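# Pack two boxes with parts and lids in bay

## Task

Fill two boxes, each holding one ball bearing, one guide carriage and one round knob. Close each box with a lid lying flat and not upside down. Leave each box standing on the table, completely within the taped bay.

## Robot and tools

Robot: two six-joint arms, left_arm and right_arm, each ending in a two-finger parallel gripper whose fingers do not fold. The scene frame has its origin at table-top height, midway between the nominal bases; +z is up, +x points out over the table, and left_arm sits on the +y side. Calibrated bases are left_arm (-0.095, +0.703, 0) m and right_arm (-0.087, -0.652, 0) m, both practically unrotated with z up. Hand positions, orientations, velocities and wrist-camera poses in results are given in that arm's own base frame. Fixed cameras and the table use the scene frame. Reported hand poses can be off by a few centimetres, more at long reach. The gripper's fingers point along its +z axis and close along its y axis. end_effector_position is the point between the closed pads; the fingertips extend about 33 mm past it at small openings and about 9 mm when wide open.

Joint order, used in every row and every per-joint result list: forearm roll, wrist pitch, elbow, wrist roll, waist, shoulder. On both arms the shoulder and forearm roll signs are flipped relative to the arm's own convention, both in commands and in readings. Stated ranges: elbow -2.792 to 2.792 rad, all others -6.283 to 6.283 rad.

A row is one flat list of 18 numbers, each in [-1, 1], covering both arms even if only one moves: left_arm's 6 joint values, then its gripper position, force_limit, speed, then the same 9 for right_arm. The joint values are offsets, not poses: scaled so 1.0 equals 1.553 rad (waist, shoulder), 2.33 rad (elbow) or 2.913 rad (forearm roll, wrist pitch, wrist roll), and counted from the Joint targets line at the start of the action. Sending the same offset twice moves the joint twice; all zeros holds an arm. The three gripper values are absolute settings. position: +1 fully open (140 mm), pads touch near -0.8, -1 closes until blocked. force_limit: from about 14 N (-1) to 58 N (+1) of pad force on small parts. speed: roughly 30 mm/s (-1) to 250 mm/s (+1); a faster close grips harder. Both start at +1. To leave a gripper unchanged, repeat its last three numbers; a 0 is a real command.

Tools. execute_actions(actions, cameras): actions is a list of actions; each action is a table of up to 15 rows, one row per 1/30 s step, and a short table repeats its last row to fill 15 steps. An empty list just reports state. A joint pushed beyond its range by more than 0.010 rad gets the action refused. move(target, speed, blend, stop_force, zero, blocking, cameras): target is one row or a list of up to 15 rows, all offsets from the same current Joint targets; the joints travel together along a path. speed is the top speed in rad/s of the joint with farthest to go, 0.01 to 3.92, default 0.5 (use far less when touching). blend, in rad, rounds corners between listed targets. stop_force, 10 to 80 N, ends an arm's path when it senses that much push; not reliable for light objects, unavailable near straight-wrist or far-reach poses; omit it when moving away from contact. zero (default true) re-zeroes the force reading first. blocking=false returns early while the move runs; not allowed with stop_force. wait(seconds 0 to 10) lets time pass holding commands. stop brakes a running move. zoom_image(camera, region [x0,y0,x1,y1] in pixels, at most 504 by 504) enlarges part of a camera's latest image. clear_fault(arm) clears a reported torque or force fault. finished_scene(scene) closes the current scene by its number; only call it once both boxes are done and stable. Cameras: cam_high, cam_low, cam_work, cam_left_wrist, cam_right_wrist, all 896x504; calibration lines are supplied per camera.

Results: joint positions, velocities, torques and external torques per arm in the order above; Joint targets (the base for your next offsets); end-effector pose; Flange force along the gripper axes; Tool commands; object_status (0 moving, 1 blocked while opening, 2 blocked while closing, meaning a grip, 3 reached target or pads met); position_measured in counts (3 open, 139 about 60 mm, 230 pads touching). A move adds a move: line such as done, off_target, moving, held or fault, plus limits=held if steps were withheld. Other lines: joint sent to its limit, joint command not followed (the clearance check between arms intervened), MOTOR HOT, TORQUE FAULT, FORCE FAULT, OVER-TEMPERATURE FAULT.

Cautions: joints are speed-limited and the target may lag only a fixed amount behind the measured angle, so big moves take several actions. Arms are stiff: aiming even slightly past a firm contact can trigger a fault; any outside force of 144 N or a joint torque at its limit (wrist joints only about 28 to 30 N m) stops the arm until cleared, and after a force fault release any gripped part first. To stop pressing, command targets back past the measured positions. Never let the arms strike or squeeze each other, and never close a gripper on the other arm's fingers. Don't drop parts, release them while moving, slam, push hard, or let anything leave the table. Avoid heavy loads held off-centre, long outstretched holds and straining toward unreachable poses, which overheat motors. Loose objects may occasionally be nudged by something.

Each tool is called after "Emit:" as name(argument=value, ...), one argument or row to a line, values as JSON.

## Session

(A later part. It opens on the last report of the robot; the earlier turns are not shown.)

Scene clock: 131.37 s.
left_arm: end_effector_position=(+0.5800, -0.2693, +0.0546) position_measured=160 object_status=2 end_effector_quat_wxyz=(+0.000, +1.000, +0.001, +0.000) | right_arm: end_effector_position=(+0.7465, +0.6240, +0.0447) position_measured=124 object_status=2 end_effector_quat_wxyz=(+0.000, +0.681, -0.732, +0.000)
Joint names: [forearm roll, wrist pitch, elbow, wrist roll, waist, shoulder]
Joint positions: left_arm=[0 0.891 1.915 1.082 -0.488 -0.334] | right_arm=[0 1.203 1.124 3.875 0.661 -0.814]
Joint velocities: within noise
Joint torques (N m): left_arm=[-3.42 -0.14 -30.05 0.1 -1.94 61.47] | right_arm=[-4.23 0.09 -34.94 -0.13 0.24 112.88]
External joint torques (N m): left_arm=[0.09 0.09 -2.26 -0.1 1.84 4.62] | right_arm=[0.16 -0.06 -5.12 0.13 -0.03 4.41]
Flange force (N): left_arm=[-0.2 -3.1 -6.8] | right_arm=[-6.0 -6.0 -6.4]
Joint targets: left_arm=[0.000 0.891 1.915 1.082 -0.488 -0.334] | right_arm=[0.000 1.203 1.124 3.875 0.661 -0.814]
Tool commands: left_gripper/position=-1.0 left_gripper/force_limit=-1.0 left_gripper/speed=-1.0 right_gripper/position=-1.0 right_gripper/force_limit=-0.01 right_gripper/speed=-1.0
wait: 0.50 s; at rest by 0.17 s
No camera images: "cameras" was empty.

Emit:
move(
  target=[
    [0,0.0525,-0.0306,0,0,0.0525,-1,-1,-1,0,0.0518,-0.0410,0,0,0.0356,-1,-0.01,-1],
    [0,0.0525,-0.0306,0,0,0.0525,-1,-1,-1,0,-0.0481,0.3040,-0.1137,-0.1666,0.3659,-1,-0.01,-1],
    [0,0.1654,-0.4095,-0.1302,-0.2613,-0.3041,-1,-1,-1,0,-0.1116,0.3412,-0.1137,-0.1666,0.3026,-1,-0.01,-1],
  ],
  speed=[0.12,0.45,0.7],
  cameras=["cam_left_wrist","cam_right_wrist","cam_work","cam_low"],
)

Scene clock: 140.00 s.
left_arm: end_effector_position=(+0.6503, -0.7551, +0.1395) position_measured=160 object_status=2 end_effector_quat_wxyz=(+0.000, +1.000, -0.013, +0.000) | right_arm: end_effector_position=(+0.5748, +0.2818, +0.0467) position_measured=124 object_status=2 end_effector_quat_wxyz=(+0.000, +0.707, -0.707, +0.000)
Joint names: [forearm roll, wrist pitch, elbow, wrist roll, waist, shoulder]
Joint positions: left_arm=[0 1.373 0.961 0.702 -0.894 -0.807] | right_arm=[0 0.878 1.919 3.543 0.402 -0.344]
Joint velocities: within noise
Joint torques (N m): left_arm=[-4.41 0 -39.77 0 -0.46 111.14] | right_arm=[-3.53 0.49 -32.78 -0.06 0.01 73.72]
External joint torques (N m): left_arm=[0.19 -0.04 -1.14 0 0.24 4.05] | right_arm=[0.18 -0.47 -0.12 0.06 0.15 -4.8]
Flange force (N): left_arm=[-2.4 -3.0 -2.8] | right_arm=[-3.1 -5.5 6.0]
Joint targets: left_arm=[0.000 1.373 0.961 0.702 -0.894 -0.807] | right_arm=[0.000 0.878 1.919 3.543 0.402 -0.344]
move: done
camera_calibration:
cam_left_wrist: T_world_to_cam=[[-0.0324987, -0.999424, 0.00979937, -0.726951], [-0.93565, 0.0338695, 0.351301, 0.585588], [-0.35143, 0.00224805, -0.936211, 0.501593], [0, 0, 0, 1]] pos_world=[0.700556, -0.747493, 0.271003]
cam_right_wrist: T_world_to_cam=[[-0.999604, -0.015407, -0.0235506, 0.591947], [-0.0221412, 0.947097, 0.320183, -0.261026], [0.0173717, 0.320578, -0.947063, 0.0832156], [0, 0, 0, 1]] pos_world=[0.584487, 0.22966, 0.176327]
Images, in order (width x height): cam_low 896x504, cam_work 896x504, cam_left_wrist 896x504, cam_right_wrist 896x504.

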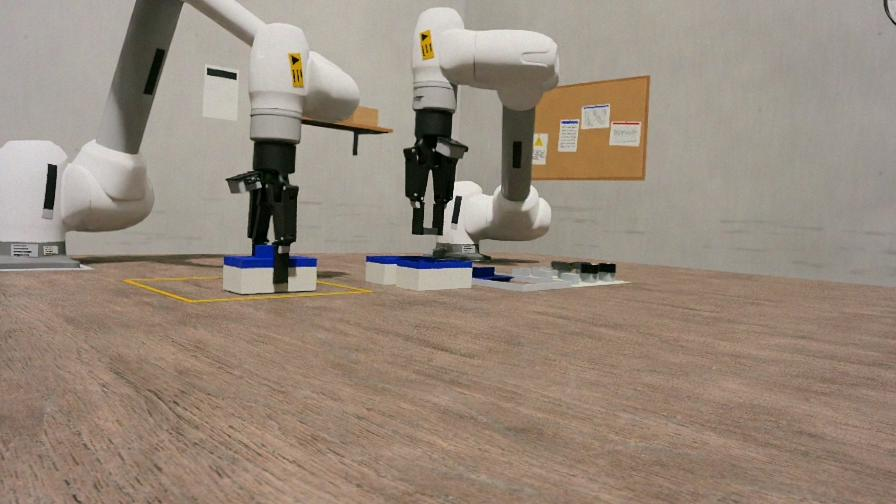

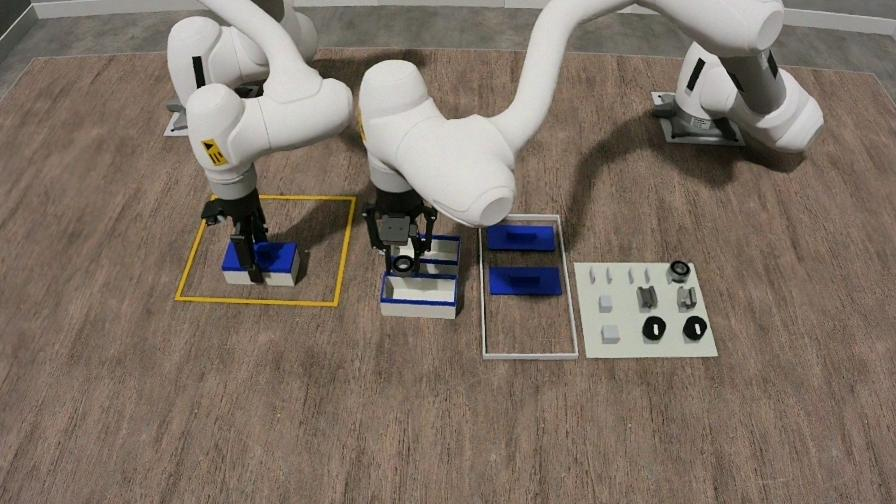

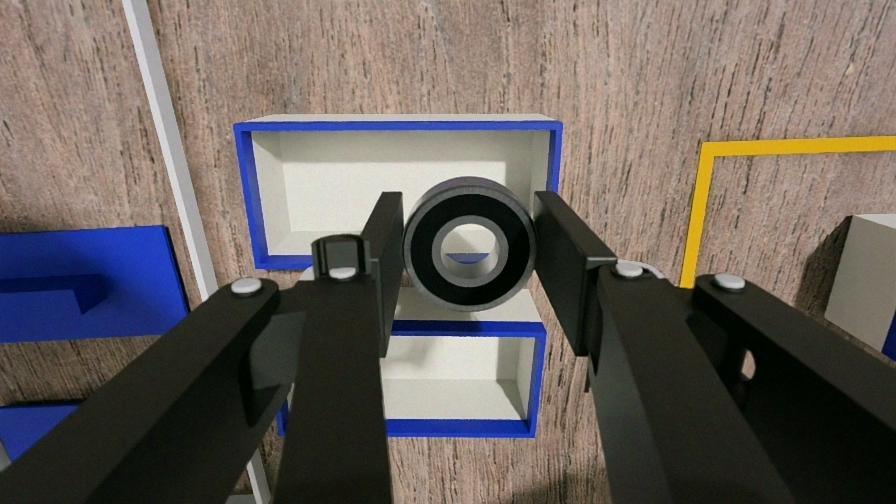

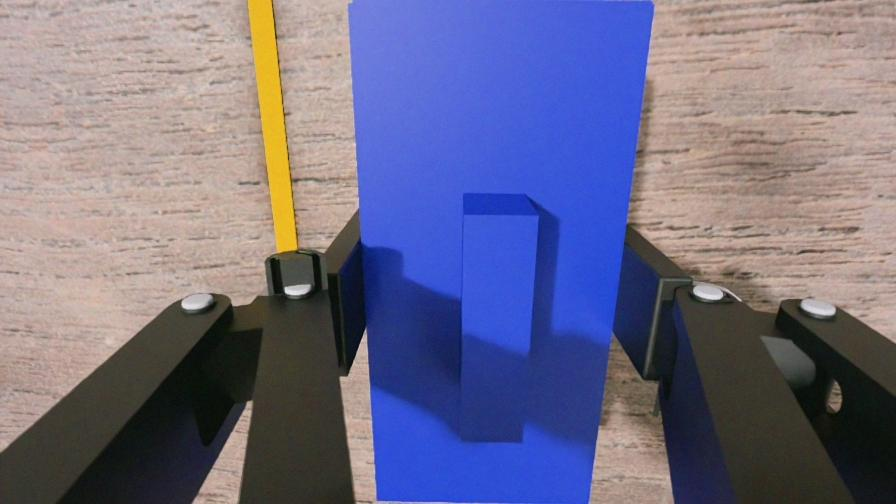

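Emit:
move(
  target=[0,-0.0467,0.0379,0,0,-0.0306,-1,-1,-1,0,0,0,0,0,0,-1,-0.01,-1],
  speed=0.2,
  cameras=[],
)

Emit:
move(
  target=[0,-0.0069,0.0046,0,0,-0.0059,-1,-1,-1,0,-0.0056,0.0027,0,0,-0.0064,-1,-0.01,-1],
  speed=0.012,
  stop_force=10,
  cameras=["cam_left_wrist","cam_low"],
)

Scene clock: 143.30 s.
left_arm: end_effector_position=(+0.6503, -0.7553, +0.0445) position_measured=160 object_status=2 end_effector_quat_wxyz=(+0.000, +1.000, -0.013, +0.000) | right_arm: end_effector_position=(+0.5748, +0.2818, +0.0467) position_measured=124 object_status=2 end_effector_quat_wxyz=(+0.000, +0.707, -0.707, +0.000)
Joint names: [forearm roll, wrist pitch, elbow, wrist roll, waist, shoulder]
Joint positions: left_arm=[0 1.237 1.05 0.702 -0.894 -0.854] | right_arm=[0 0.878 1.919 3.543 0.402 -0.344]
Joint velocities: within noise
Joint torques (N m): left_arm=[-4.25 -0.02 -38.2 0.1 -1.91 114.39] | right_arm=[-3.55 0.58 -32.92 0.05 0.09 73.41]
External joint torques (N m): left_arm=[0.19 -0.03 -1.23 -0.1 1.67 2.47] | right_arm=[0.2 -0.56 0.01 -0.05 0.04 -4.61]
Flange force (N): left_arm=[1.0 -1.2 -2.4] | right_arm=[-2.5 -5.1 6.1]
Joint targets: left_arm=[0.000 1.237 1.050 0.702 -0.894 -0.854] | right_arm=[0.000 0.878 1.919 3.543 0.402 -0.344]
move: done
No camera images: "cameras" was empty.

Scene clock: 145.13 s.
left_arm: end_effector_position=(+0.6503, -0.7553, +0.0335) position_measured=160 object_status=2 end_effector_quat_wxyz=(+0.001, +1.000, -0.013, +0.000) | right_arm: end_effector_position=(+0.5748, +0.2818, +0.0442) position_measured=124 object_status=2 end_effector_quat_wxyz=(+0.000, +0.707, -0.707, +0.000)
Joint names: [forearm roll, wrist pitch, elbow, wrist roll, waist, shoulder]
Joint positions: left_arm=[0 1.222 1.057 0.702 -0.894 -0.861] | right_arm=[0 0.874 1.921 3.543 0.402 -0.347]
Joint velocities: within noise
Joint torques (N m): left_arm=[-4.2 -1.59 -28.93 0.14 -1.57 93.44] | right_arm=[-3.56 -0.49 -27.47 -0.13 -0.21 61.56]
External joint torques (N m): left_arm=[0.18 1.55 -9.99 -0.13 1.34 23.02] | right_arm=[0.23 0.51 -5.31 0.13 0.34 7.4]
Flange force (N): left_arm=[-2.2 -4.3 -23.7] | right_arm=[-1.1 -0.6 -12.7]
Joint targets: left_arm=[0.000 1.222 1.057 0.702 -0.894 -0.861] | right_arm=[0.000 0.874 1.921 3.543 0.402 -0.347]
move: contact (left_arm, right_arm); right_arm: the wrist pitch is farthest, 0.012 rad from its target
camera_calibration:
cam_left_wrist: T_world_to_cam=[[-0.0325848, -0.999418, 0.0101406, -0.726104], [-0.935758, 0.0340706, 0.350993, 0.623111], [-0.351134, 0.00194793, -0.936323, 0.401942], [0, 0, 0, 1]] pos_world=[0.700556, -0.747694, 0.165003]
Images, in order (width x height): cam_low 896x504, cam_left_wrist 896x504.

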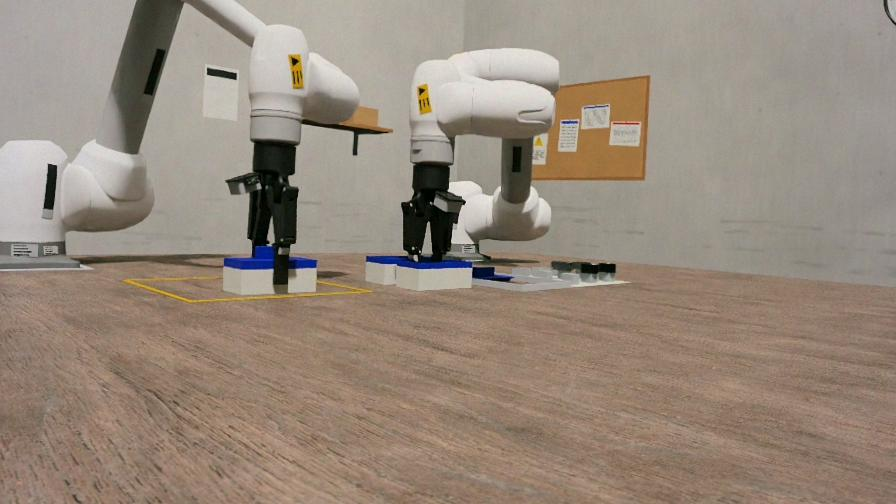

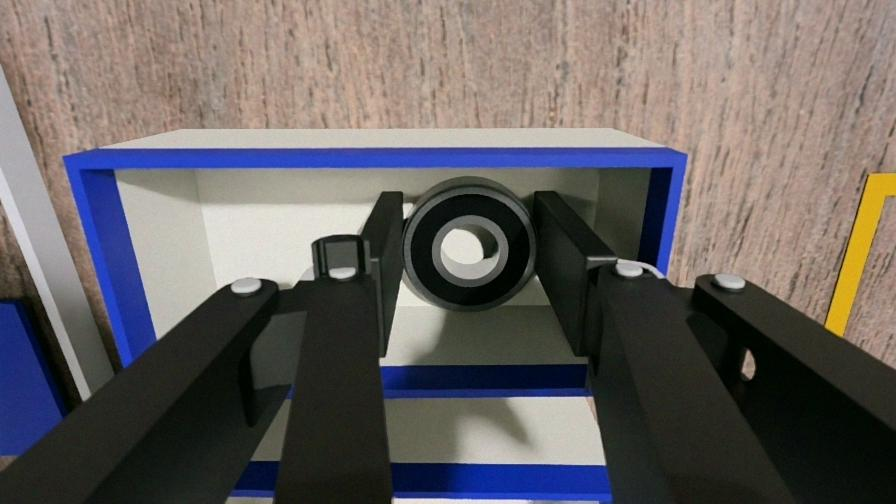

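Emit:
move(
  target=[
    [0,0,0,0,0,0,-0.08,-1,-1,0,0,0,0,0,0,0.43,-0.01,-1],
    [0,0.0521,-0.0411,0,0,0.035,-0.08,-1,-1,0,0.0956,-0.0605,0,0,0.0889,0.43,-0.01,-1],
    [0,-0.0781,0.3017,0.1241,0.2947,0.3050,-0.08,-1,-1,0,0.0956,-0.0605,0,0,0.0889,0.43,-0.01,-1],
  ],
  speed=[0.5,0.2,0.8],
  cameras=["cam_left_wrist","cam_right_wrist","cam_work"],
)

Scene clock: 153.07 s.
left_arm: end_effector_position=(+0.6510, -0.2660, +0.0892) position_measured=139 object_status=3 end_effector_quat_wxyz=(+0.000, +0.999, +0.035, +0.000) | right_arm: end_effector_position=(+0.5750, +0.2819, +0.1996) position_measured=75 object_status=3 end_effector_quat_wxyz=(+0.000, +0.707, -0.707, +0.000)
Joint names: [forearm roll, wrist pitch, elbow, wrist roll, waist, shoulder]
Joint positions: left_arm=[0 0.995 1.76 1.064 -0.437 -0.387] | right_arm=[0 1.152 1.78 3.543 0.402 -0.209]
Joint velocities: within noise
Joint torques (N m): left_arm=[-3.66 0.08 -33.37 0.12 -3.42 71.15] | right_arm=[-4.09 0.41 -36.96 -0.04 -0.12 63.73]
External joint torques (N m): left_arm=[0.08 -0.11 -1.31 -0.12 3.38 2.35] | right_arm=[0.12 -0.39 -2.05 0.04 0.16 -2.89]
Flange force (N): left_arm=[1.7 -4.3 -2.9] | right_arm=[-3.8 -7.1 0.3]
Joint targets: left_arm=[0.000 0.995 1.761 1.064 -0.437 -0.387] | right_arm=[0.000 1.152 1.780 3.543 0.402 -0.209]
move: done
camera_calibration:
cam_left_wrist: T_world_to_cam=[[0.0637233, -0.997926, 0.00908324, -0.299702], [-0.934271, -0.056454, 0.352067, 0.562447], [-0.350824, -0.0309211, -0.935931, 0.444372], [0, 0, 0, 1]] pos_world=[0.700472, -0.253588, 0.220605]
cam_right_wrist: T_world_to_cam=[[-0.99959, -0.01526, -0.0242469, 0.595837], [-0.0222289, 0.947029, 0.320376, -0.309978], [0.0180735, 0.320784, -0.94698, 0.227535], [0, 0, 0, 1]] pos_world=[0.58459, 0.229661, 0.329227]
Images, in order (width x height): cam_work 896x504, cam_left_wrist 896x504, cam_right_wrist 896x504.

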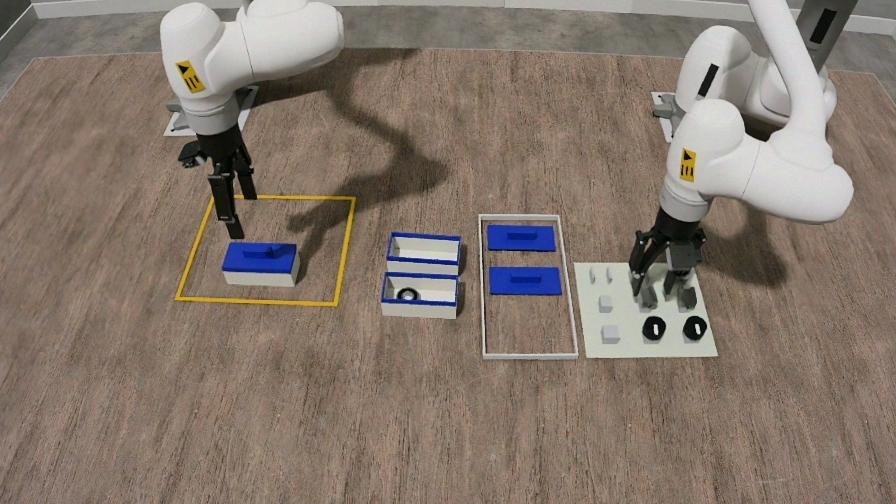

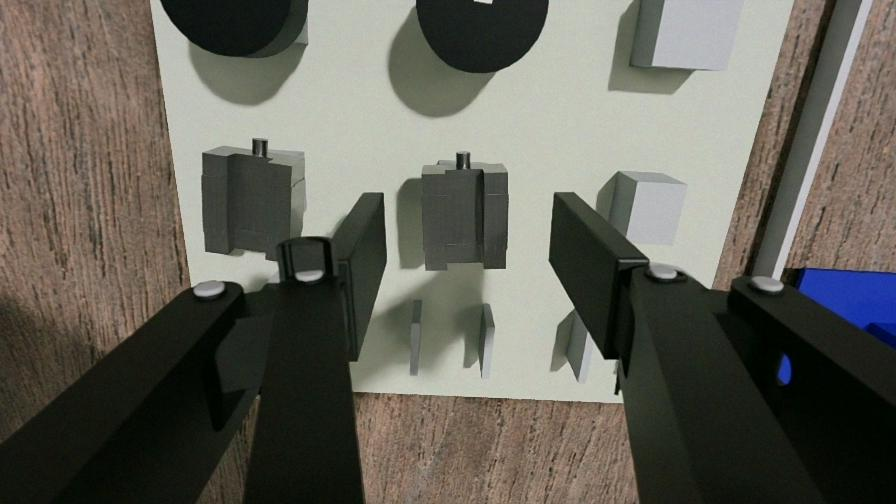

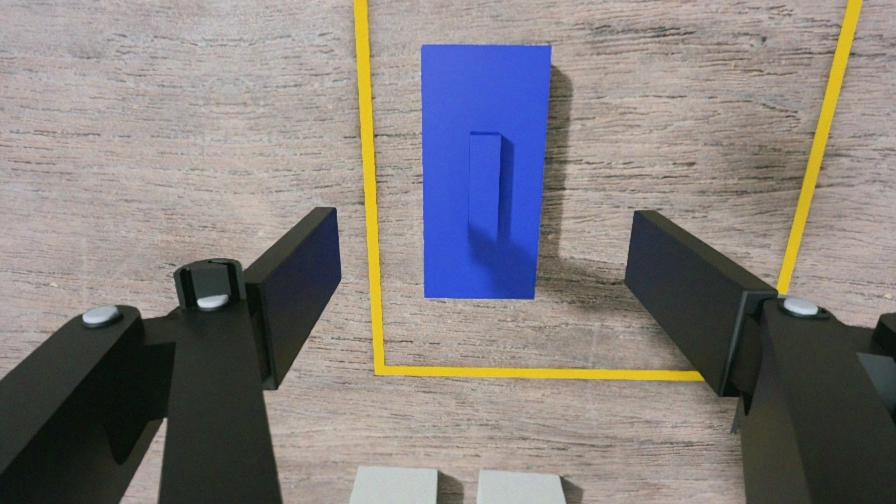

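Emit:
move(
  target=[
    [0,-0.0203,0.0110,0,0,-0.0211,-0.08,-1,-1,0,0,0,0,0,0,0.43,-0.01,-1],
    [0,-0.0203,0.0110,0,0,-0.0211,-1,-1,-1,0,0,0,0,0,0,0.43,-0.01,-1],
  ],
  speed=0.15,
  cameras=["cam_left_wrist"],
)

Emit:
move(
  target=[
    [0,0.0493,-0.0297,0,0,0.048,-1,-1,-1,0,0,0,0,0,0,0.43,-0.01,-1],
    [0,0.1277,-0.2898,-0.1094,-0.2671,-0.1953,-1,-1,-1,0,0,0,0,0,0,0.43,-0.01,-1],
    [0,0.0810,-0.2548,-0.1094,-0.2671,-0.2303,-1,-1,-1,0,0,0,0,0,0,0.43,-0.01,-1],
  ],
  speed=[0.3,0.6,0.2],
  cameras=["cam_left_wrist"],
)

Emit:
move(
  target=[0,-0.0107,0.0065,0,0,-0.0104,-1,-1,-1,0,0,0,0,0,0,0.43,-0.01,-1],
  speed=0.012,
  stop_force=10,
  cameras=["cam_left_wrist"],
)

Scene clock: 156.57 s.
left_arm: end_effector_position=(+0.6513, -0.2660, +0.0544) position_measured=180 object_status=2 end_effector_quat_wxyz=(+0.000, +0.999, +0.035, +0.000) | right_arm: end_effector_position=(+0.5750, +0.2819, +0.1996) position_measured=75 object_status=3 end_effector_quat_wxyz=(+0.000, +0.707, -0.707, +0.000)
Joint names: [forearm roll, wrist pitch, elbow, wrist roll, waist, shoulder]
Joint positions: left_arm=[0 0.935 1.786 1.064 -0.437 -0.42] | right_arm=[0 1.152 1.78 3.543 0.402 -0.209]
Joint velocities: within noise
Joint torques (N m): left_arm=[-3.55 -0.5 -30.57 0.14 -1.5 68.76] | right_arm=[-4.07 0.46 -36.84 -0.03 0.03 63.69]
External joint torques (N m): left_arm=[0.11 0.46 -2.72 -0.14 1.59 6.37] | right_arm=[0.11 -0.45 -2.12 0.03 0 -2.97]
Flange force (N): left_arm=[-1.2 -2.9 -8.9] | right_arm=[-3.7 -7.4 0.4]
Joint targets: left_arm=[0.000 0.935 1.786 1.064 -0.437 -0.420] | right_arm=[0.000 1.152 1.780 3.543 0.402 -0.209]
move: done
camera_calibration:
cam_left_wrist: T_world_to_cam=[[0.063917, -0.997911, 0.00936771, -0.299584], [-0.934493, -0.0565558, 0.35146, 0.57513], [-0.350196, -0.0312184, -0.936156, 0.411398], [0, 0, 0, 1]] pos_world=[0.700674, -0.253589, 0.185804]
Images, in order (width x height): cam_left_wrist 896x504.

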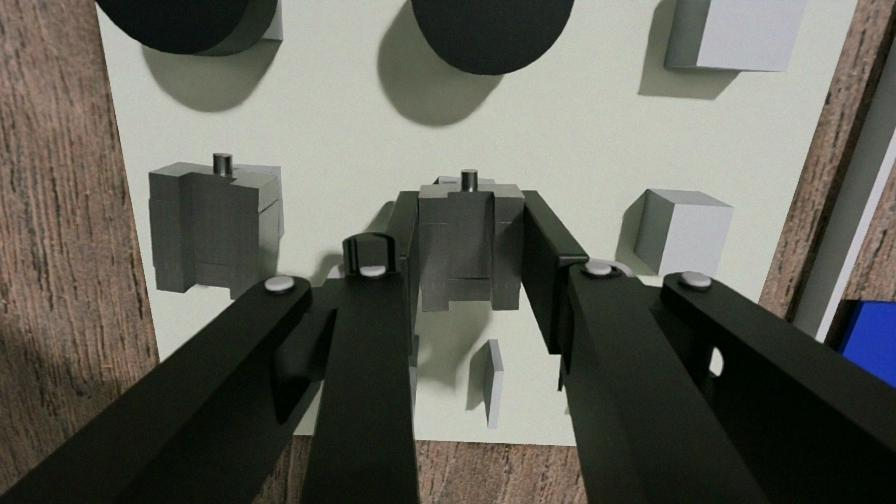

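Scene clock: 159.23 s.
left_arm: end_effector_position=(+0.6518, -0.6921, +0.0445) position_measured=180 object_status=2 end_effector_quat_wxyz=(+0.000, +1.000, -0.013, +0.000) | right_arm: end_effector_position=(+0.5750, +0.2819, +0.1996) position_measured=75 object_status=3 end_effector_quat_wxyz=(+0.000, +0.707, -0.707, +0.000)
Joint names: [forearm roll, wrist pitch, elbow, wrist roll, waist, shoulder]
Joint positions: left_arm=[0 1.171 1.192 0.745 -0.852 -0.778] | right_arm=[0 1.152 1.78 3.543 0.402 -0.209]
Joint velocities: within noise
Joint torques (N m): left_arm=[-4.12 -0.01 -36.71 0.16 -2.33 107.27] | right_arm=[-4.1 0.45 -36.92 0 0.51 63.86]
External joint torques (N m): left_arm=[0.16 -0.03 -1.62 -0.16 2.29 3.09] | right_arm=[0.13 -0.44 -2.26 0 -0.32 -2.29]
Flange force (N): left_arm=[1.5 -1.7 -3.2] | right_arm=[-2.9 -7.0 -0.2]
Joint targets: left_arm=[0.000 1.171 1.192 0.745 -0.852 -0.778] | right_arm=[0.000 1.152 1.780 3.543 0.402 -0.209]
move: done
camera_calibration:
cam_left_wrist: T_world_to_cam=[[-0.0324136, -0.99943, 0.00945373, -0.663109], [-0.935587, 0.0336678, 0.351488, 0.618054], [-0.351606, 0.0025482, -0.936145, 0.413262], [0, 0, 0, 1]] pos_world=[0.702055, -0.684592, 0.175904]
Images, in order (width x height): cam_left_wrist 896x504.

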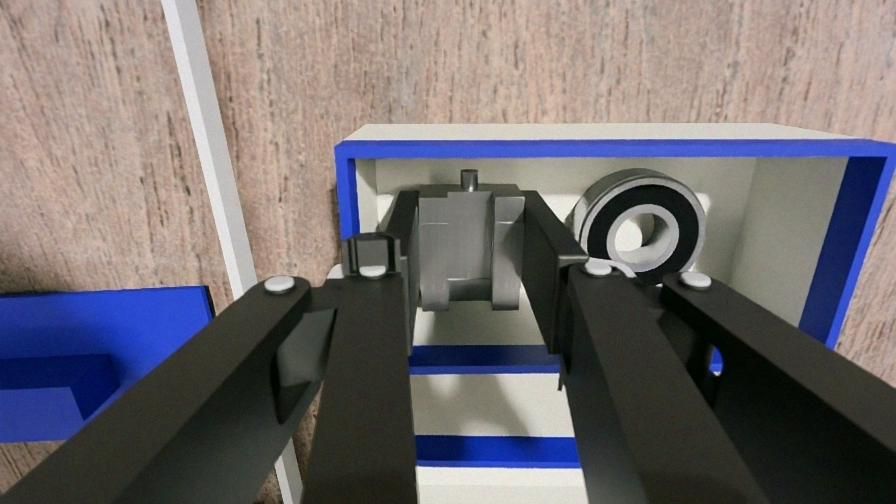

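Scene clock: 160.90 s.
left_arm: end_effector_position=(+0.6518, -0.6922, +0.0345) position_measured=180 object_status=2 end_effector_quat_wxyz=(+0.000, +1.000, -0.013, +0.000) | right_arm: end_effector_position=(+0.5750, +0.2819, +0.1996) position_measured=75 object_status=3 end_effector_quat_wxyz=(+0.000, +0.707, -0.707, +0.000)
Joint names: [forearm roll, wrist pitch, elbow, wrist roll, waist, shoulder]
Joint positions: left_arm=[0 1.158 1.199 0.745 -0.852 -0.785] | right_arm=[0 1.152 1.78 3.543 0.402 -0.209]
Joint velocities: within noise
Joint torques (N m): left_arm=[-4.12 -1.05 -30.77 0.11 -1.53 93.28] | right_arm=[-4.13 0.51 -36.96 0.01 -0.07 63.37]
External joint torques (N m): left_arm=[0.18 1.01 -7.35 -0.11 1.49 17.38] | right_arm=[0.15 -0.5 -2.12 -0.01 0.21 -2.19]
Flange force (N): left_arm=[-2.1 -4.2 -18.3] | right_arm=[-3.4 -6.3 0.0]
Joint targets: left_arm=[0.000 1.158 1.199 0.745 -0.852 -0.785] | right_arm=[0.000 1.152 1.780 3.543 0.402 -0.209]
move: contact (left_arm); left_arm: the wrist pitch is farthest, 0.018 rad from its target
camera_calibration:
cam_left_wrist: T_world_to_cam=[[-0.0324501, -0.999429, 0.00936535, -0.662971], [-0.93554, 0.0336706, 0.351612, 0.621576], [-0.351726, 0.00264817, -0.936099, 0.404175], [0, 0, 0, 1]] pos_world=[0.702155, -0.684592, 0.166004]
Images, in order (width x height): cam_left_wrist 896x504.

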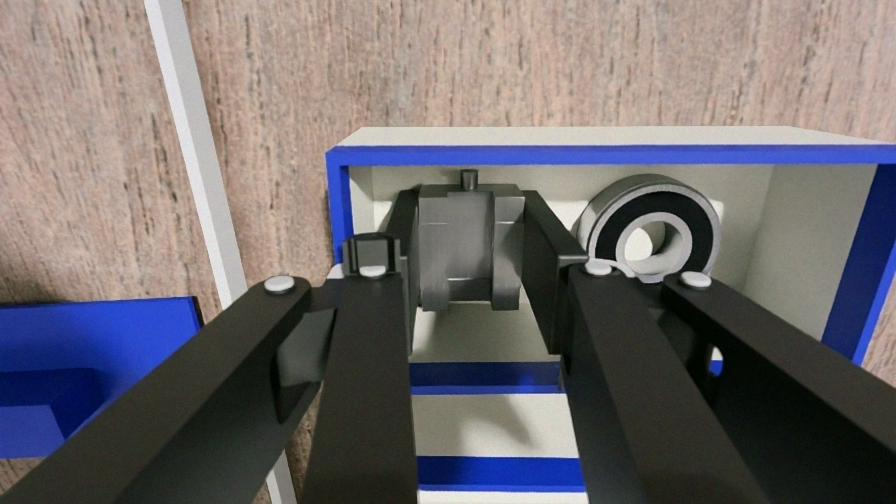

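Emit:
move(
  target=[
    [0,0,0,0,0,0,-0.26,-1,-1,0,0,0,0,0,0,0.43,-0.01,-1],
    [0,0.0514,-0.0379,0,0,0.0397,-0.26,-1,-1,0,0,0,0,0,0,0.43,-0.01,-1],
    [0,-0.0384,0.1782,0.1474,0.2933,0.1956,0.02,-1,-1,0,0,0,0,0,0,0.43,-0.01,-1],
  ],
  speed=[0.5,0.2,0.8],
  cameras=["cam_left_wrist"],
)

Scene clock: 166.13 s.
left_arm: end_effector_position=(+0.7245, -0.2656, +0.0900) position_measured=127 object_status=0 end_effector_quat_wxyz=(+0.000, +1.000, +0.000, +0.000) | right_arm: end_effector_position=(+0.5750, +0.2819, +0.1996) position_measured=75 object_status=3 end_effector_quat_wxyz=(+0.000, +0.707, -0.707, +0.000)
Joint names: [forearm roll, wrist pitch, elbow, wrist roll, waist, shoulder]
Joint positions: left_arm=[0 1.046 1.614 1.174 -0.396 -0.481] | right_arm=[0 1.152 1.78 3.543 0.402 -0.209]
Joint velocities: within noise
Joint torques (N m): left_arm=[-3.89 0.06 -34.41 0.07 -1.84 80.63] | right_arm=[-4.15 0.48 -36.94 -0.03 0.36 63.55]
External joint torques (N m): left_arm=[0.19 -0.11 -1.51 -0.07 1.91 2.76] | right_arm=[0.17 -0.46 -2.11 0.03 -0.21 -2.32]
Flange force (N): left_arm=[0.4 -2.4 -3.2] | right_arm=[-3.0 -6.7 0.0]
Joint targets: left_arm=[0.000 1.046 1.614 1.174 -0.396 -0.481] | right_arm=[0.000 1.152 1.780 3.543 0.402 -0.209]
move: done
camera_calibration:
cam_left_wrist: T_world_to_cam=[[-0.00618285, -0.999935, 0.00962391, -0.253972], [-0.936315, 0.0091681, 0.351043, 0.649769], [-0.351108, -0.00684056, -0.93631, 0.477465], [0, 0, 0, 1]] pos_world=[0.774459, -0.256646, 0.221403]
Images, in order (width x height): cam_left_wrist 896x504.

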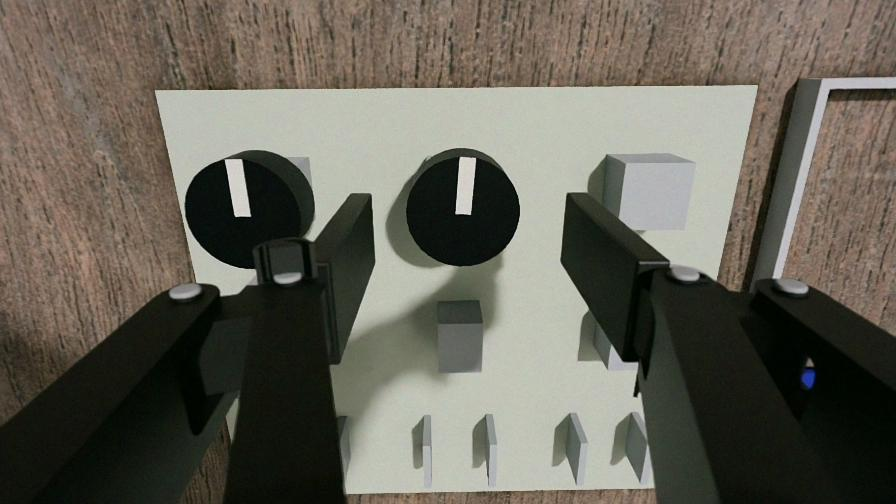

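Emit:
move(
  target=[
    [0,-0.0189,0.0109,0,0,-0.0191,0.02,-1,-1,0,0,0,0,0,0,0.43,-0.01,-1],
    [0,-0.0189,0.0109,0,0,-0.0191,-1,-1,-1,0,0,0,0,0,0,0.43,-0.01,-1],
  ],
  speed=0.15,
  cameras=[],
)

Emit:
move(
  target=[
    [0,0.0463,-0.0292,0,0,0.0431,-1,-1,-1,0,0,0,0,0,0,0.43,-0.01,-1],
    [0,0.1314,-0.2912,-0.1621,-0.3209,-0.1905,-1,-1,-1,0,0,0,0,0,0,0.43,-0.01,-1],
    [0,0.0918,-0.2583,-0.1621,-0.3209,-0.2154,-1,-1,-1,0,0,0,0,0,0,0.43,-0.01,-1],
  ],
  speed=[0.3,0.6,0.2],
  cameras=["cam_left_wrist"],
)

Emit:
move(
  target=[0,-0.0093,0.0066,0,0,-0.0076,-1,-1,-1,0,0,0,0,0,0,0.43,-0.01,-1],
  speed=0.012,
  stop_force=10,
  cameras=["cam_left_wrist"],
)

Scene clock: 169.43 s.
left_arm: end_effector_position=(+0.7245, -0.2656, +0.0550) position_measured=164 object_status=0 end_effector_quat_wxyz=(+0.000, +1.000, +0.000, +0.000) | right_arm: end_effector_position=(+0.5750, +0.2819, +0.1996) position_measured=75 object_status=3 end_effector_quat_wxyz=(+0.000, +0.707, -0.707, +0.000)
Joint names: [forearm roll, wrist pitch, elbow, wrist roll, waist, shoulder]
Joint positions: left_arm=[0 0.991 1.64 1.174 -0.396 -0.51] | right_arm=[0 1.152 1.78 3.543 0.402 -0.209]
Joint velocities: within noise
Joint torques (N m): left_arm=[-3.58 -0.72 -31.38 0.09 -2.45 77.6] | right_arm=[-4.11 0.47 -37.15 -0.02 0.16 64]
External joint torques (N m): left_arm=[0 0.68 -3.36 -0.09 2.44 7.34] | right_arm=[0.13 -0.45 -2.01 0.02 -0.04 -2.59]
Flange force (N): left_arm=[-0.6 -3.4 -9.8] | right_arm=[-3.3 -6.8 0.3]
Joint targets: left_arm=[0.000 0.991 1.639 1.174 -0.396 -0.510] | right_arm=[0.000 1.152 1.780 3.543 0.402 -0.209]
move: done
No camera images: "cameras" was empty.

Scene clock: 171.97 s.
left_arm: end_effector_position=(+0.6502, -0.7552, +0.0600) position_measured=164 object_status=2 end_effector_quat_wxyz=(+0.000, +1.000, -0.013, +0.000) | right_arm: end_effector_position=(+0.5750, +0.2819, +0.1996) position_measured=75 object_status=3 end_effector_quat_wxyz=(+0.000, +0.707, -0.707, +0.000)
Joint names: [forearm roll, wrist pitch, elbow, wrist roll, waist, shoulder]
Joint positions: left_arm=[0 1.259 1.038 0.702 -0.894 -0.845] | right_arm=[0 1.152 1.78 3.543 0.402 -0.209]
Joint velocities: within noise
Joint torques (N m): left_arm=[-4.19 -0.03 -37.61 0.05 -1.75 112.67] | right_arm=[-4.14 0.42 -36.91 -0.02 0.22 63.31]
External joint torques (N m): left_arm=[0.1 -0.01 -1.87 -0.05 1.74 3.29] | right_arm=[0.17 -0.41 -2.08 0.02 -0.15 -2.36]
Flange force (N): left_arm=[1.5 -0.8 -3.4] | right_arm=[-3.0 -6.7 0.0]
Joint targets: left_arm=[0.000 1.259 1.038 0.702 -0.894 -0.845] | right_arm=[0.000 1.152 1.780 3.543 0.402 -0.209]
move: done
camera_calibration:
cam_left_wrist: T_world_to_cam=[[-0.0325331, -0.999424, 0.00970887, -0.726232], [-0.935616, 0.0338696, 0.351392, 0.61342], [-0.351518, 0.00234808, -0.936178, 0.427166], [0, 0, 0, 1]] pos_world=[0.700455, -0.747593, 0.191403]
Images, in order (width x height): cam_left_wrist 896x504.

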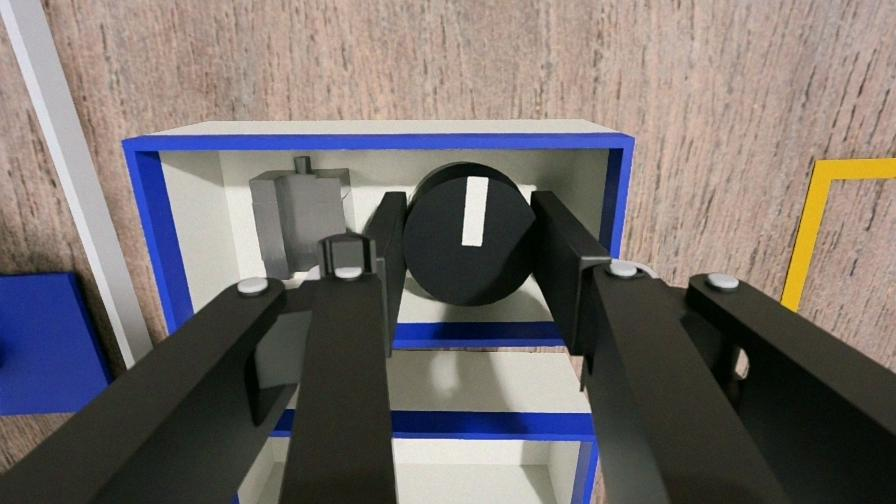

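Scene clock: 174.03 s.
left_arm: end_effector_position=(+0.6502, -0.7552, +0.0468) position_measured=164 object_status=2 end_effector_quat_wxyz=(+0.000, +1.000, -0.013, +0.000) | right_arm: end_effector_position=(+0.5750, +0.2819, +0.1996) position_measured=75 object_status=3 end_effector_quat_wxyz=(+0.000, +0.707, -0.707, +0.000)
Joint names: [forearm roll, wrist pitch, elbow, wrist roll, waist, shoulder]
Joint positions: left_arm=[0 1.24 1.048 0.702 -0.894 -0.853] | right_arm=[0 1.152 1.78 3.543 0.402 -0.209]
Joint velocities: within noise
Joint torques (N m): left_arm=[-4.09 -1.02 -29.98 0.13 -2.26 96.16] | right_arm=[-4.1 0.51 -37.05 -0.01 0.21 63.48]
External joint torques (N m): left_arm=[0.03 0.98 -9.33 -0.13 2.15 20.34] | right_arm=[0.14 -0.49 -1.89 0.01 -0.14 -2.7]
Flange force (N): left_arm=[-0.7 -3.8 -20.6] | right_arm=[-3.1 -6.8 0.6]
Joint targets: left_arm=[0.000 1.240 1.048 0.702 -0.894 -0.853] | right_arm=[0.000 1.152 1.780 3.543 0.402 -0.209]
move: contact (left_arm)
camera_calibration:
cam_left_wrist: T_world_to_cam=[[-0.0324997, -0.999424, 0.00979975, -0.726142], [-0.93565, 0.0338706, 0.351301, 0.618158], [-0.35143, 0.00224805, -0.936211, 0.414807], [0, 0, 0, 1]] pos_world=[0.700556, -0.747593, 0.178303]
Images, in order (width x height): cam_left_wrist 896x504.

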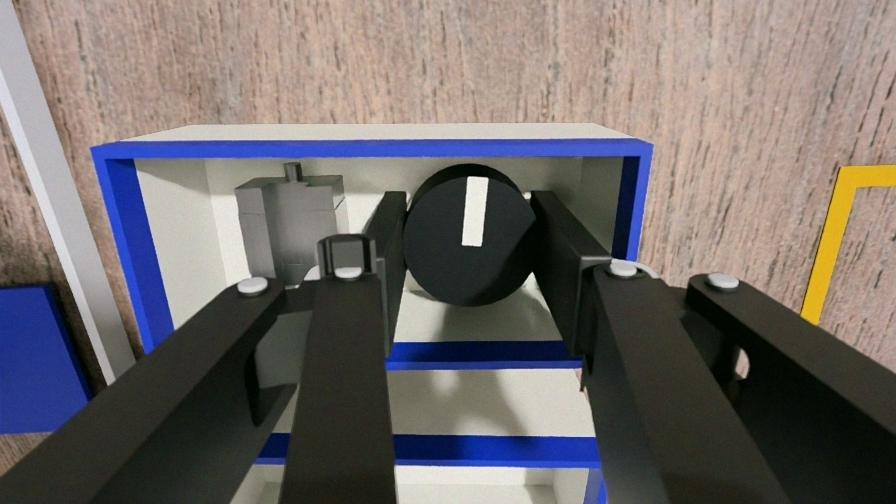

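Emit:
move(
  target=[
    [0,0,0,0,0,0,-0.09,-1,-1,0,0,0,0,0,0,0.43,-0.01,-1],
    [0,0.0459,-0.0373,0,0,0.0298,-0.09,-1,-1,0,0,0,0,0,0,0.43,-0.01,-1],
    [0,-0.0310,0.2119,-0.5001,0.0901,0.2594,-0.12,-1,-1,0,0.0498,-0.1271,0.0386,0.0720,-0.0972,0.43,-0.01,-1],
  ],
  speed=[0.5,0.2,0.9],
  cameras=["cam_left_wrist","cam_right_wrist"],
)

Scene clock: 180.10 s.
left_arm: end_effector_position=(+0.5918, -0.5091, +0.1500) position_measured=144 object_status=3 end_effector_quat_wxyz=(+0.000, +0.707, +0.707, +0.000) | right_arm: end_effector_position=(+0.6421, +0.4020, +0.2497) position_measured=75 object_status=3 end_effector_quat_wxyz=(+0.000, +0.707, -0.707, +0.000)
Joint names: [forearm roll, wrist pitch, elbow, wrist roll, waist, shoulder]
Joint positions: left_arm=[0 1.15 1.542 -0.754 -0.754 -0.45] | right_arm=[0 1.297 1.484 3.656 0.514 -0.36]
Joint velocities: within noise
Joint torques (N m): left_arm=[-4.09 0.12 -36.23 0.01 -1.95 79.61] | right_arm=[-4.41 0.41 -38.93 -0.02 0.19 80.87]
External joint torques (N m): left_arm=[0.19 -0.09 -1.46 -0.01 1.86 2.5] | right_arm=[0.24 -0.39 -2.11 0.02 -0.09 -2.53]
Flange force (N): left_arm=[2.0 1.3 -2.9] | right_arm=[-4.3 -7.1 -0.9]
Joint targets: left_arm=[0.000 1.150 1.542 -0.754 -0.754 -0.450] | right_arm=[0.000 1.297 1.484 3.656 0.514 -0.360]
move: done
camera_calibration:
cam_left_wrist: T_world_to_cam=[[0.99994, -0.00662235, 0.00872686, -0.588505], [-0.00926839, -0.936089, 0.351642, -0.523289], [0.00584042, -0.351702, -0.936094, 0.098663], [0, 0, 0, 1]] pos_world=[0.583044, -0.459042, 0.281504]
cam_right_wrist: T_world_to_cam=[[-0.999595, -0.0146859, -0.0243615, 0.665702], [-0.0217236, 0.947009, 0.32047, -0.438604], [0.0183642, 0.32087, -0.946945, 0.234914], [0, 0, 0, 1]] pos_world=[0.651591, 0.349762, 0.379228]
Images, in order (width x height): cam_left_wrist 896x504, cam_right_wrist 896x504.

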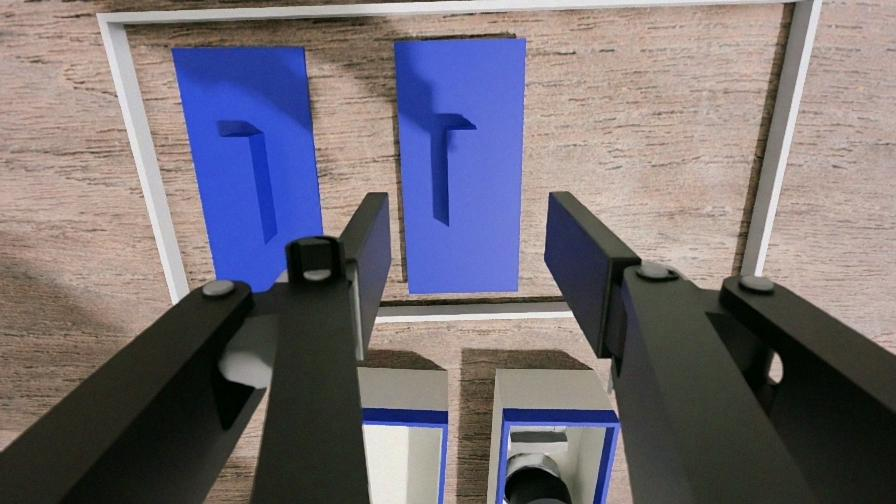

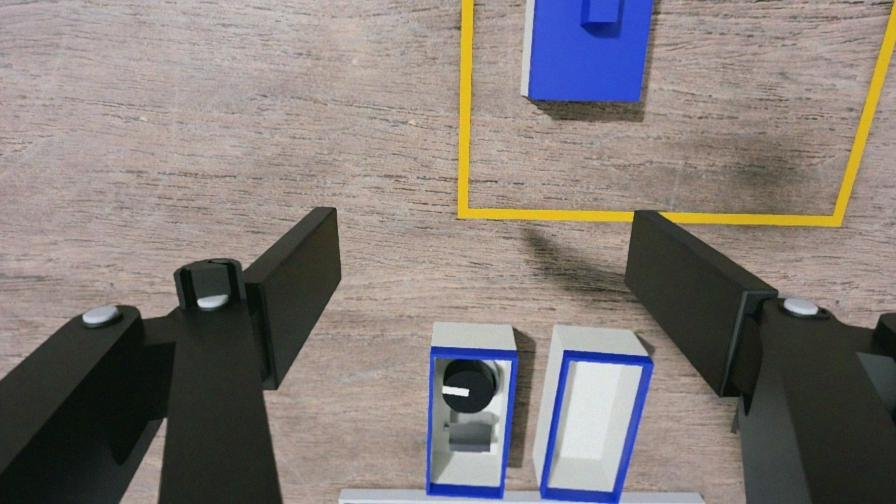

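Emit:
move(
  target=[0,-0.0560,0.0329,-0.008,-0.0009,-0.0557,-0.12,-1,-1,0,0,0,0,0,0,0.43,-0.01,-1],
  speed=0.1,
  stop_force=12,
  cameras=["cam_left_wrist"],
)

Emit:
move(
  target=[
    [0,0,0,0,0,0,-1,-1,-1,0,0,0,0,0,0,0.43,-0.01,-1],
    [0,0.0623,-0.0402,0,0,0.0565,-1,-1,-1,0,0,0,0,0,0,0.43,-0.01,-1],
    [0,0.1137,-0.2429,-0.0245,-0.0768,-0.1512,-1,-1,-1,0,0,0,0,0,0,0.43,-0.01,-1],
  ],
  speed=[0.5,0.2,0.5],
  cameras=["cam_left_wrist","cam_right_wrist","cam_work","cam_low"],
)

Emit:
zoom_image(
  camera="cam_right_wrist",
  region=[400, 310, 560, 470],
)

Emit:
zoom_image(
  camera="cam_work",
  region=[370, 255, 475, 325],
)

Emit:
zoom_image(
  camera="cam_low",
  region=[385, 225, 485, 300],
)

Scene clock: 185.13 s.
left_arm: end_effector_position=(+0.5935, -0.5122, +0.0448) position_measured=144 object_status=3 end_effector_quat_wxyz=(+0.000, +0.699, +0.715, +0.000) | right_arm: end_effector_position=(+0.6421, +0.4020, +0.2496) position_measured=75 object_status=3 end_effector_quat_wxyz=(+0.000, +0.707, -0.707, +0.000)
Joint names: [forearm roll, wrist pitch, elbow, wrist roll, waist, shoulder]
Joint positions: left_arm=[0 0.987 1.618 -0.778 -0.756 -0.536] | right_arm=[0 1.297 1.484 3.656 0.514 -0.36]
Joint velocities: within noise
Joint torques (N m): left_arm=[-3.71 0.11 -33.25 0.05 -1.6 84.06] | right_arm=[-4.33 0.33 -38.99 -0.04 0.39 81.11]
External joint torques (N m): left_arm=[0.15 -0.08 -1.23 -0.05 1.45 2.71] | right_arm=[0.14 -0.31 -2.17 0.04 -0.24 -2.61]
Flange force (N): left_arm=[1.9 0.6 -3.1] | right_arm=[-4.4 -7.4 -1.0]
Joint targets: left_arm=[0.000 0.987 1.618 -0.778 -0.756 -0.536] | right_arm=[0.000 1.297 1.484 3.656 0.514 -0.360]
move: done
camera_calibration:
cam_left_wrist: T_world_to_cam=[[0.999845, 0.0152755, 0.00871919, -0.578072], [0.0112367, -0.93612, 0.351501, -0.501298], [0.0135316, -0.351349, -0.936147, -0.00538779], [0, 0, 0, 1]] pos_world=[0.583688, -0.462338, 0.176204]
Images, in order (width x height): cam_left_wrist 896x504.

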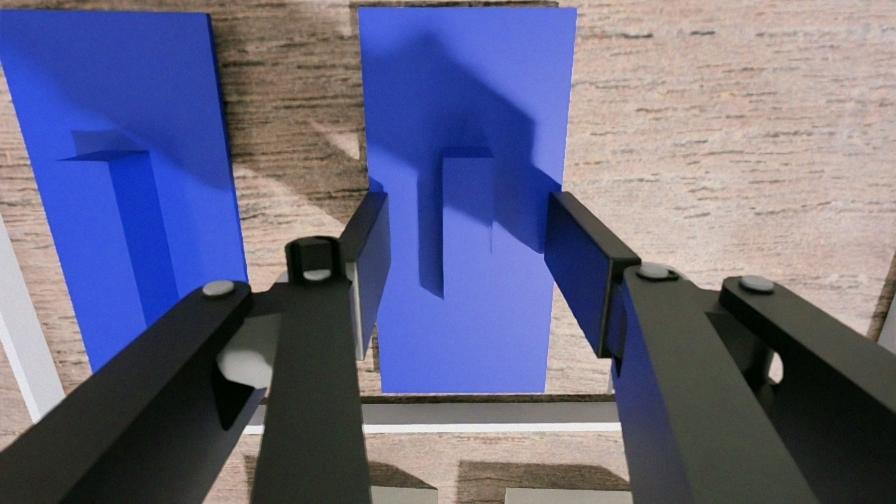

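Scene clock: 188.90 s.
left_arm: end_effector_position=(+0.6502, -0.7252, +0.1249) position_measured=206 object_status=2 end_effector_quat_wxyz=(+0.000, +0.716, +0.698, +0.000) | right_arm: end_effector_position=(+0.6421, +0.4020, +0.2496) position_measured=75 object_status=3 end_effector_quat_wxyz=(+0.000, +0.707, -0.707, +0.000)
Joint names: [forearm roll, wrist pitch, elbow, wrist roll, waist, shoulder]
Joint positions: left_arm=[0 1.318 1.052 -0.849 -0.875 -0.771] | right_arm=[0 1.297 1.484 3.656 0.514 -0.36]
Joint velocities: within noise
Joint torques (N m): left_arm=[-4.32 0 -39.2 0.17 -1.78 110.31] | right_arm=[-4.34 0.43 -38.96 -0.03 0.4 80.78]
External joint torques (N m): left_arm=[0.16 0.03 -1.05 -0.17 1.76 1.6] | right_arm=[0.16 -0.41 -2.16 0.03 -0.3 -2.41]
Flange force (N): left_arm=[0.7 1.6 -1.9] | right_arm=[-4.1 -7.2 -0.9]
Joint targets: left_arm=[0.000 1.318 1.052 -0.849 -0.875 -0.771] | right_arm=[0.000 1.297 1.484 3.656 0.514 -0.360]
move: done
camera_calibration:
cam_left_wrist: T_world_to_cam=[[0.999427, -0.0326951, 0.00870543, -0.666718], [-0.0336681, -0.935577, 0.351513, -0.699822], [-0.00334816, -0.351605, -0.936142, 0.00480985], [0, 0, 0, 1]] pos_world=[0.64279, -0.674845, 0.256304]
cam_right_wrist: T_world_to_cam=[[-0.999595, -0.0146859, -0.0243615, 0.665702], [-0.0217236, 0.947009, 0.32047, -0.438604], [0.0183642, 0.32087, -0.946945, 0.234914], [0, 0, 0, 1]] pos_world=[0.651591, 0.349762, 0.379228]
Images, in order (width x height): cam_low 896x504, cam_work 896x504, cam_left_wrist 896x504, cam_right_wrist 896x504.

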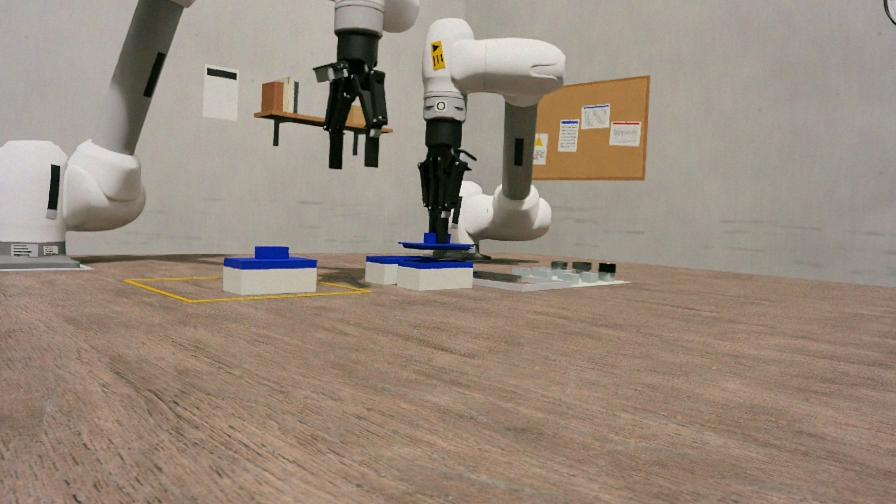

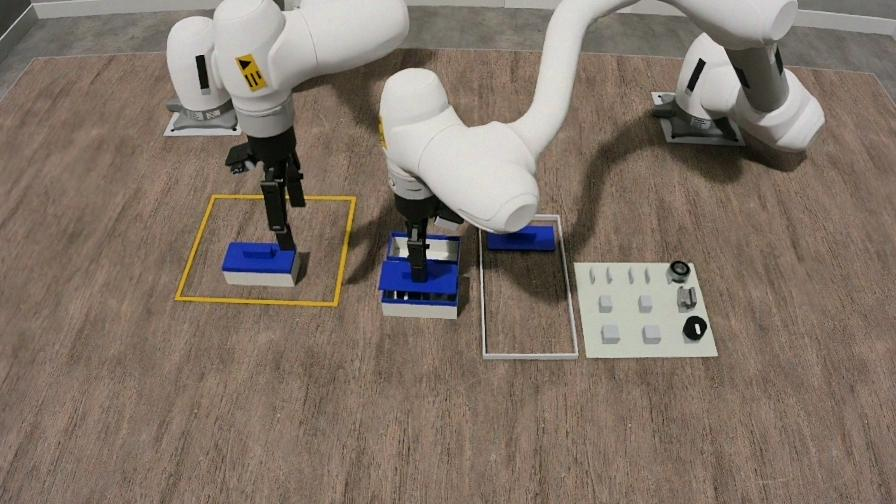

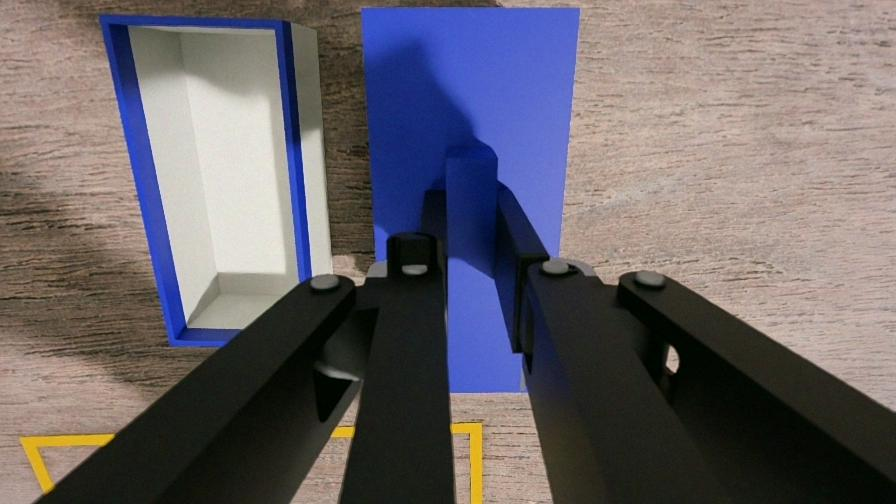

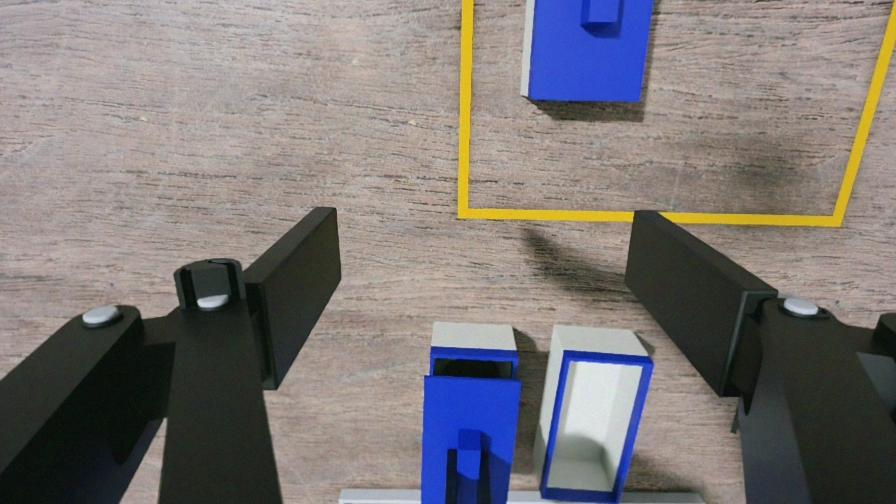

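Scaled by 3.150 from the camera's 896x504 image, which has a finer 1280x720 frame.

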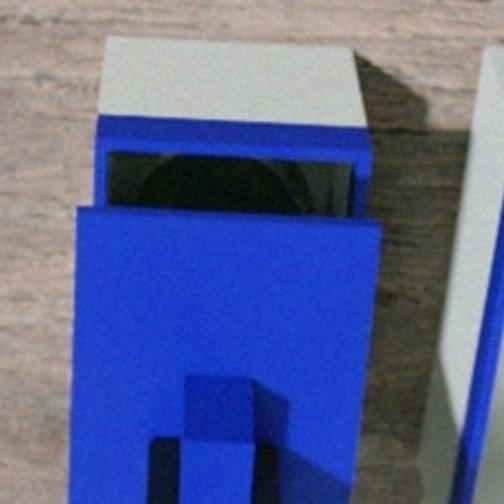

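Scaled by 4.800 from the camera's 896x504 image, which has a finer 1280x720 frame.

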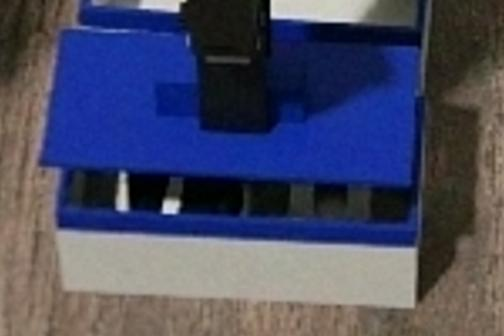

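Scaled by 5.040 from the camera's 896x504 image, which has a finer 1280x720 frame.

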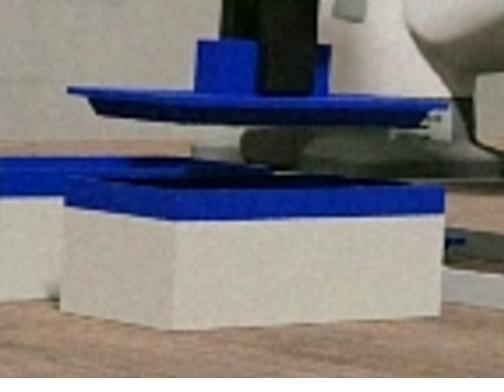

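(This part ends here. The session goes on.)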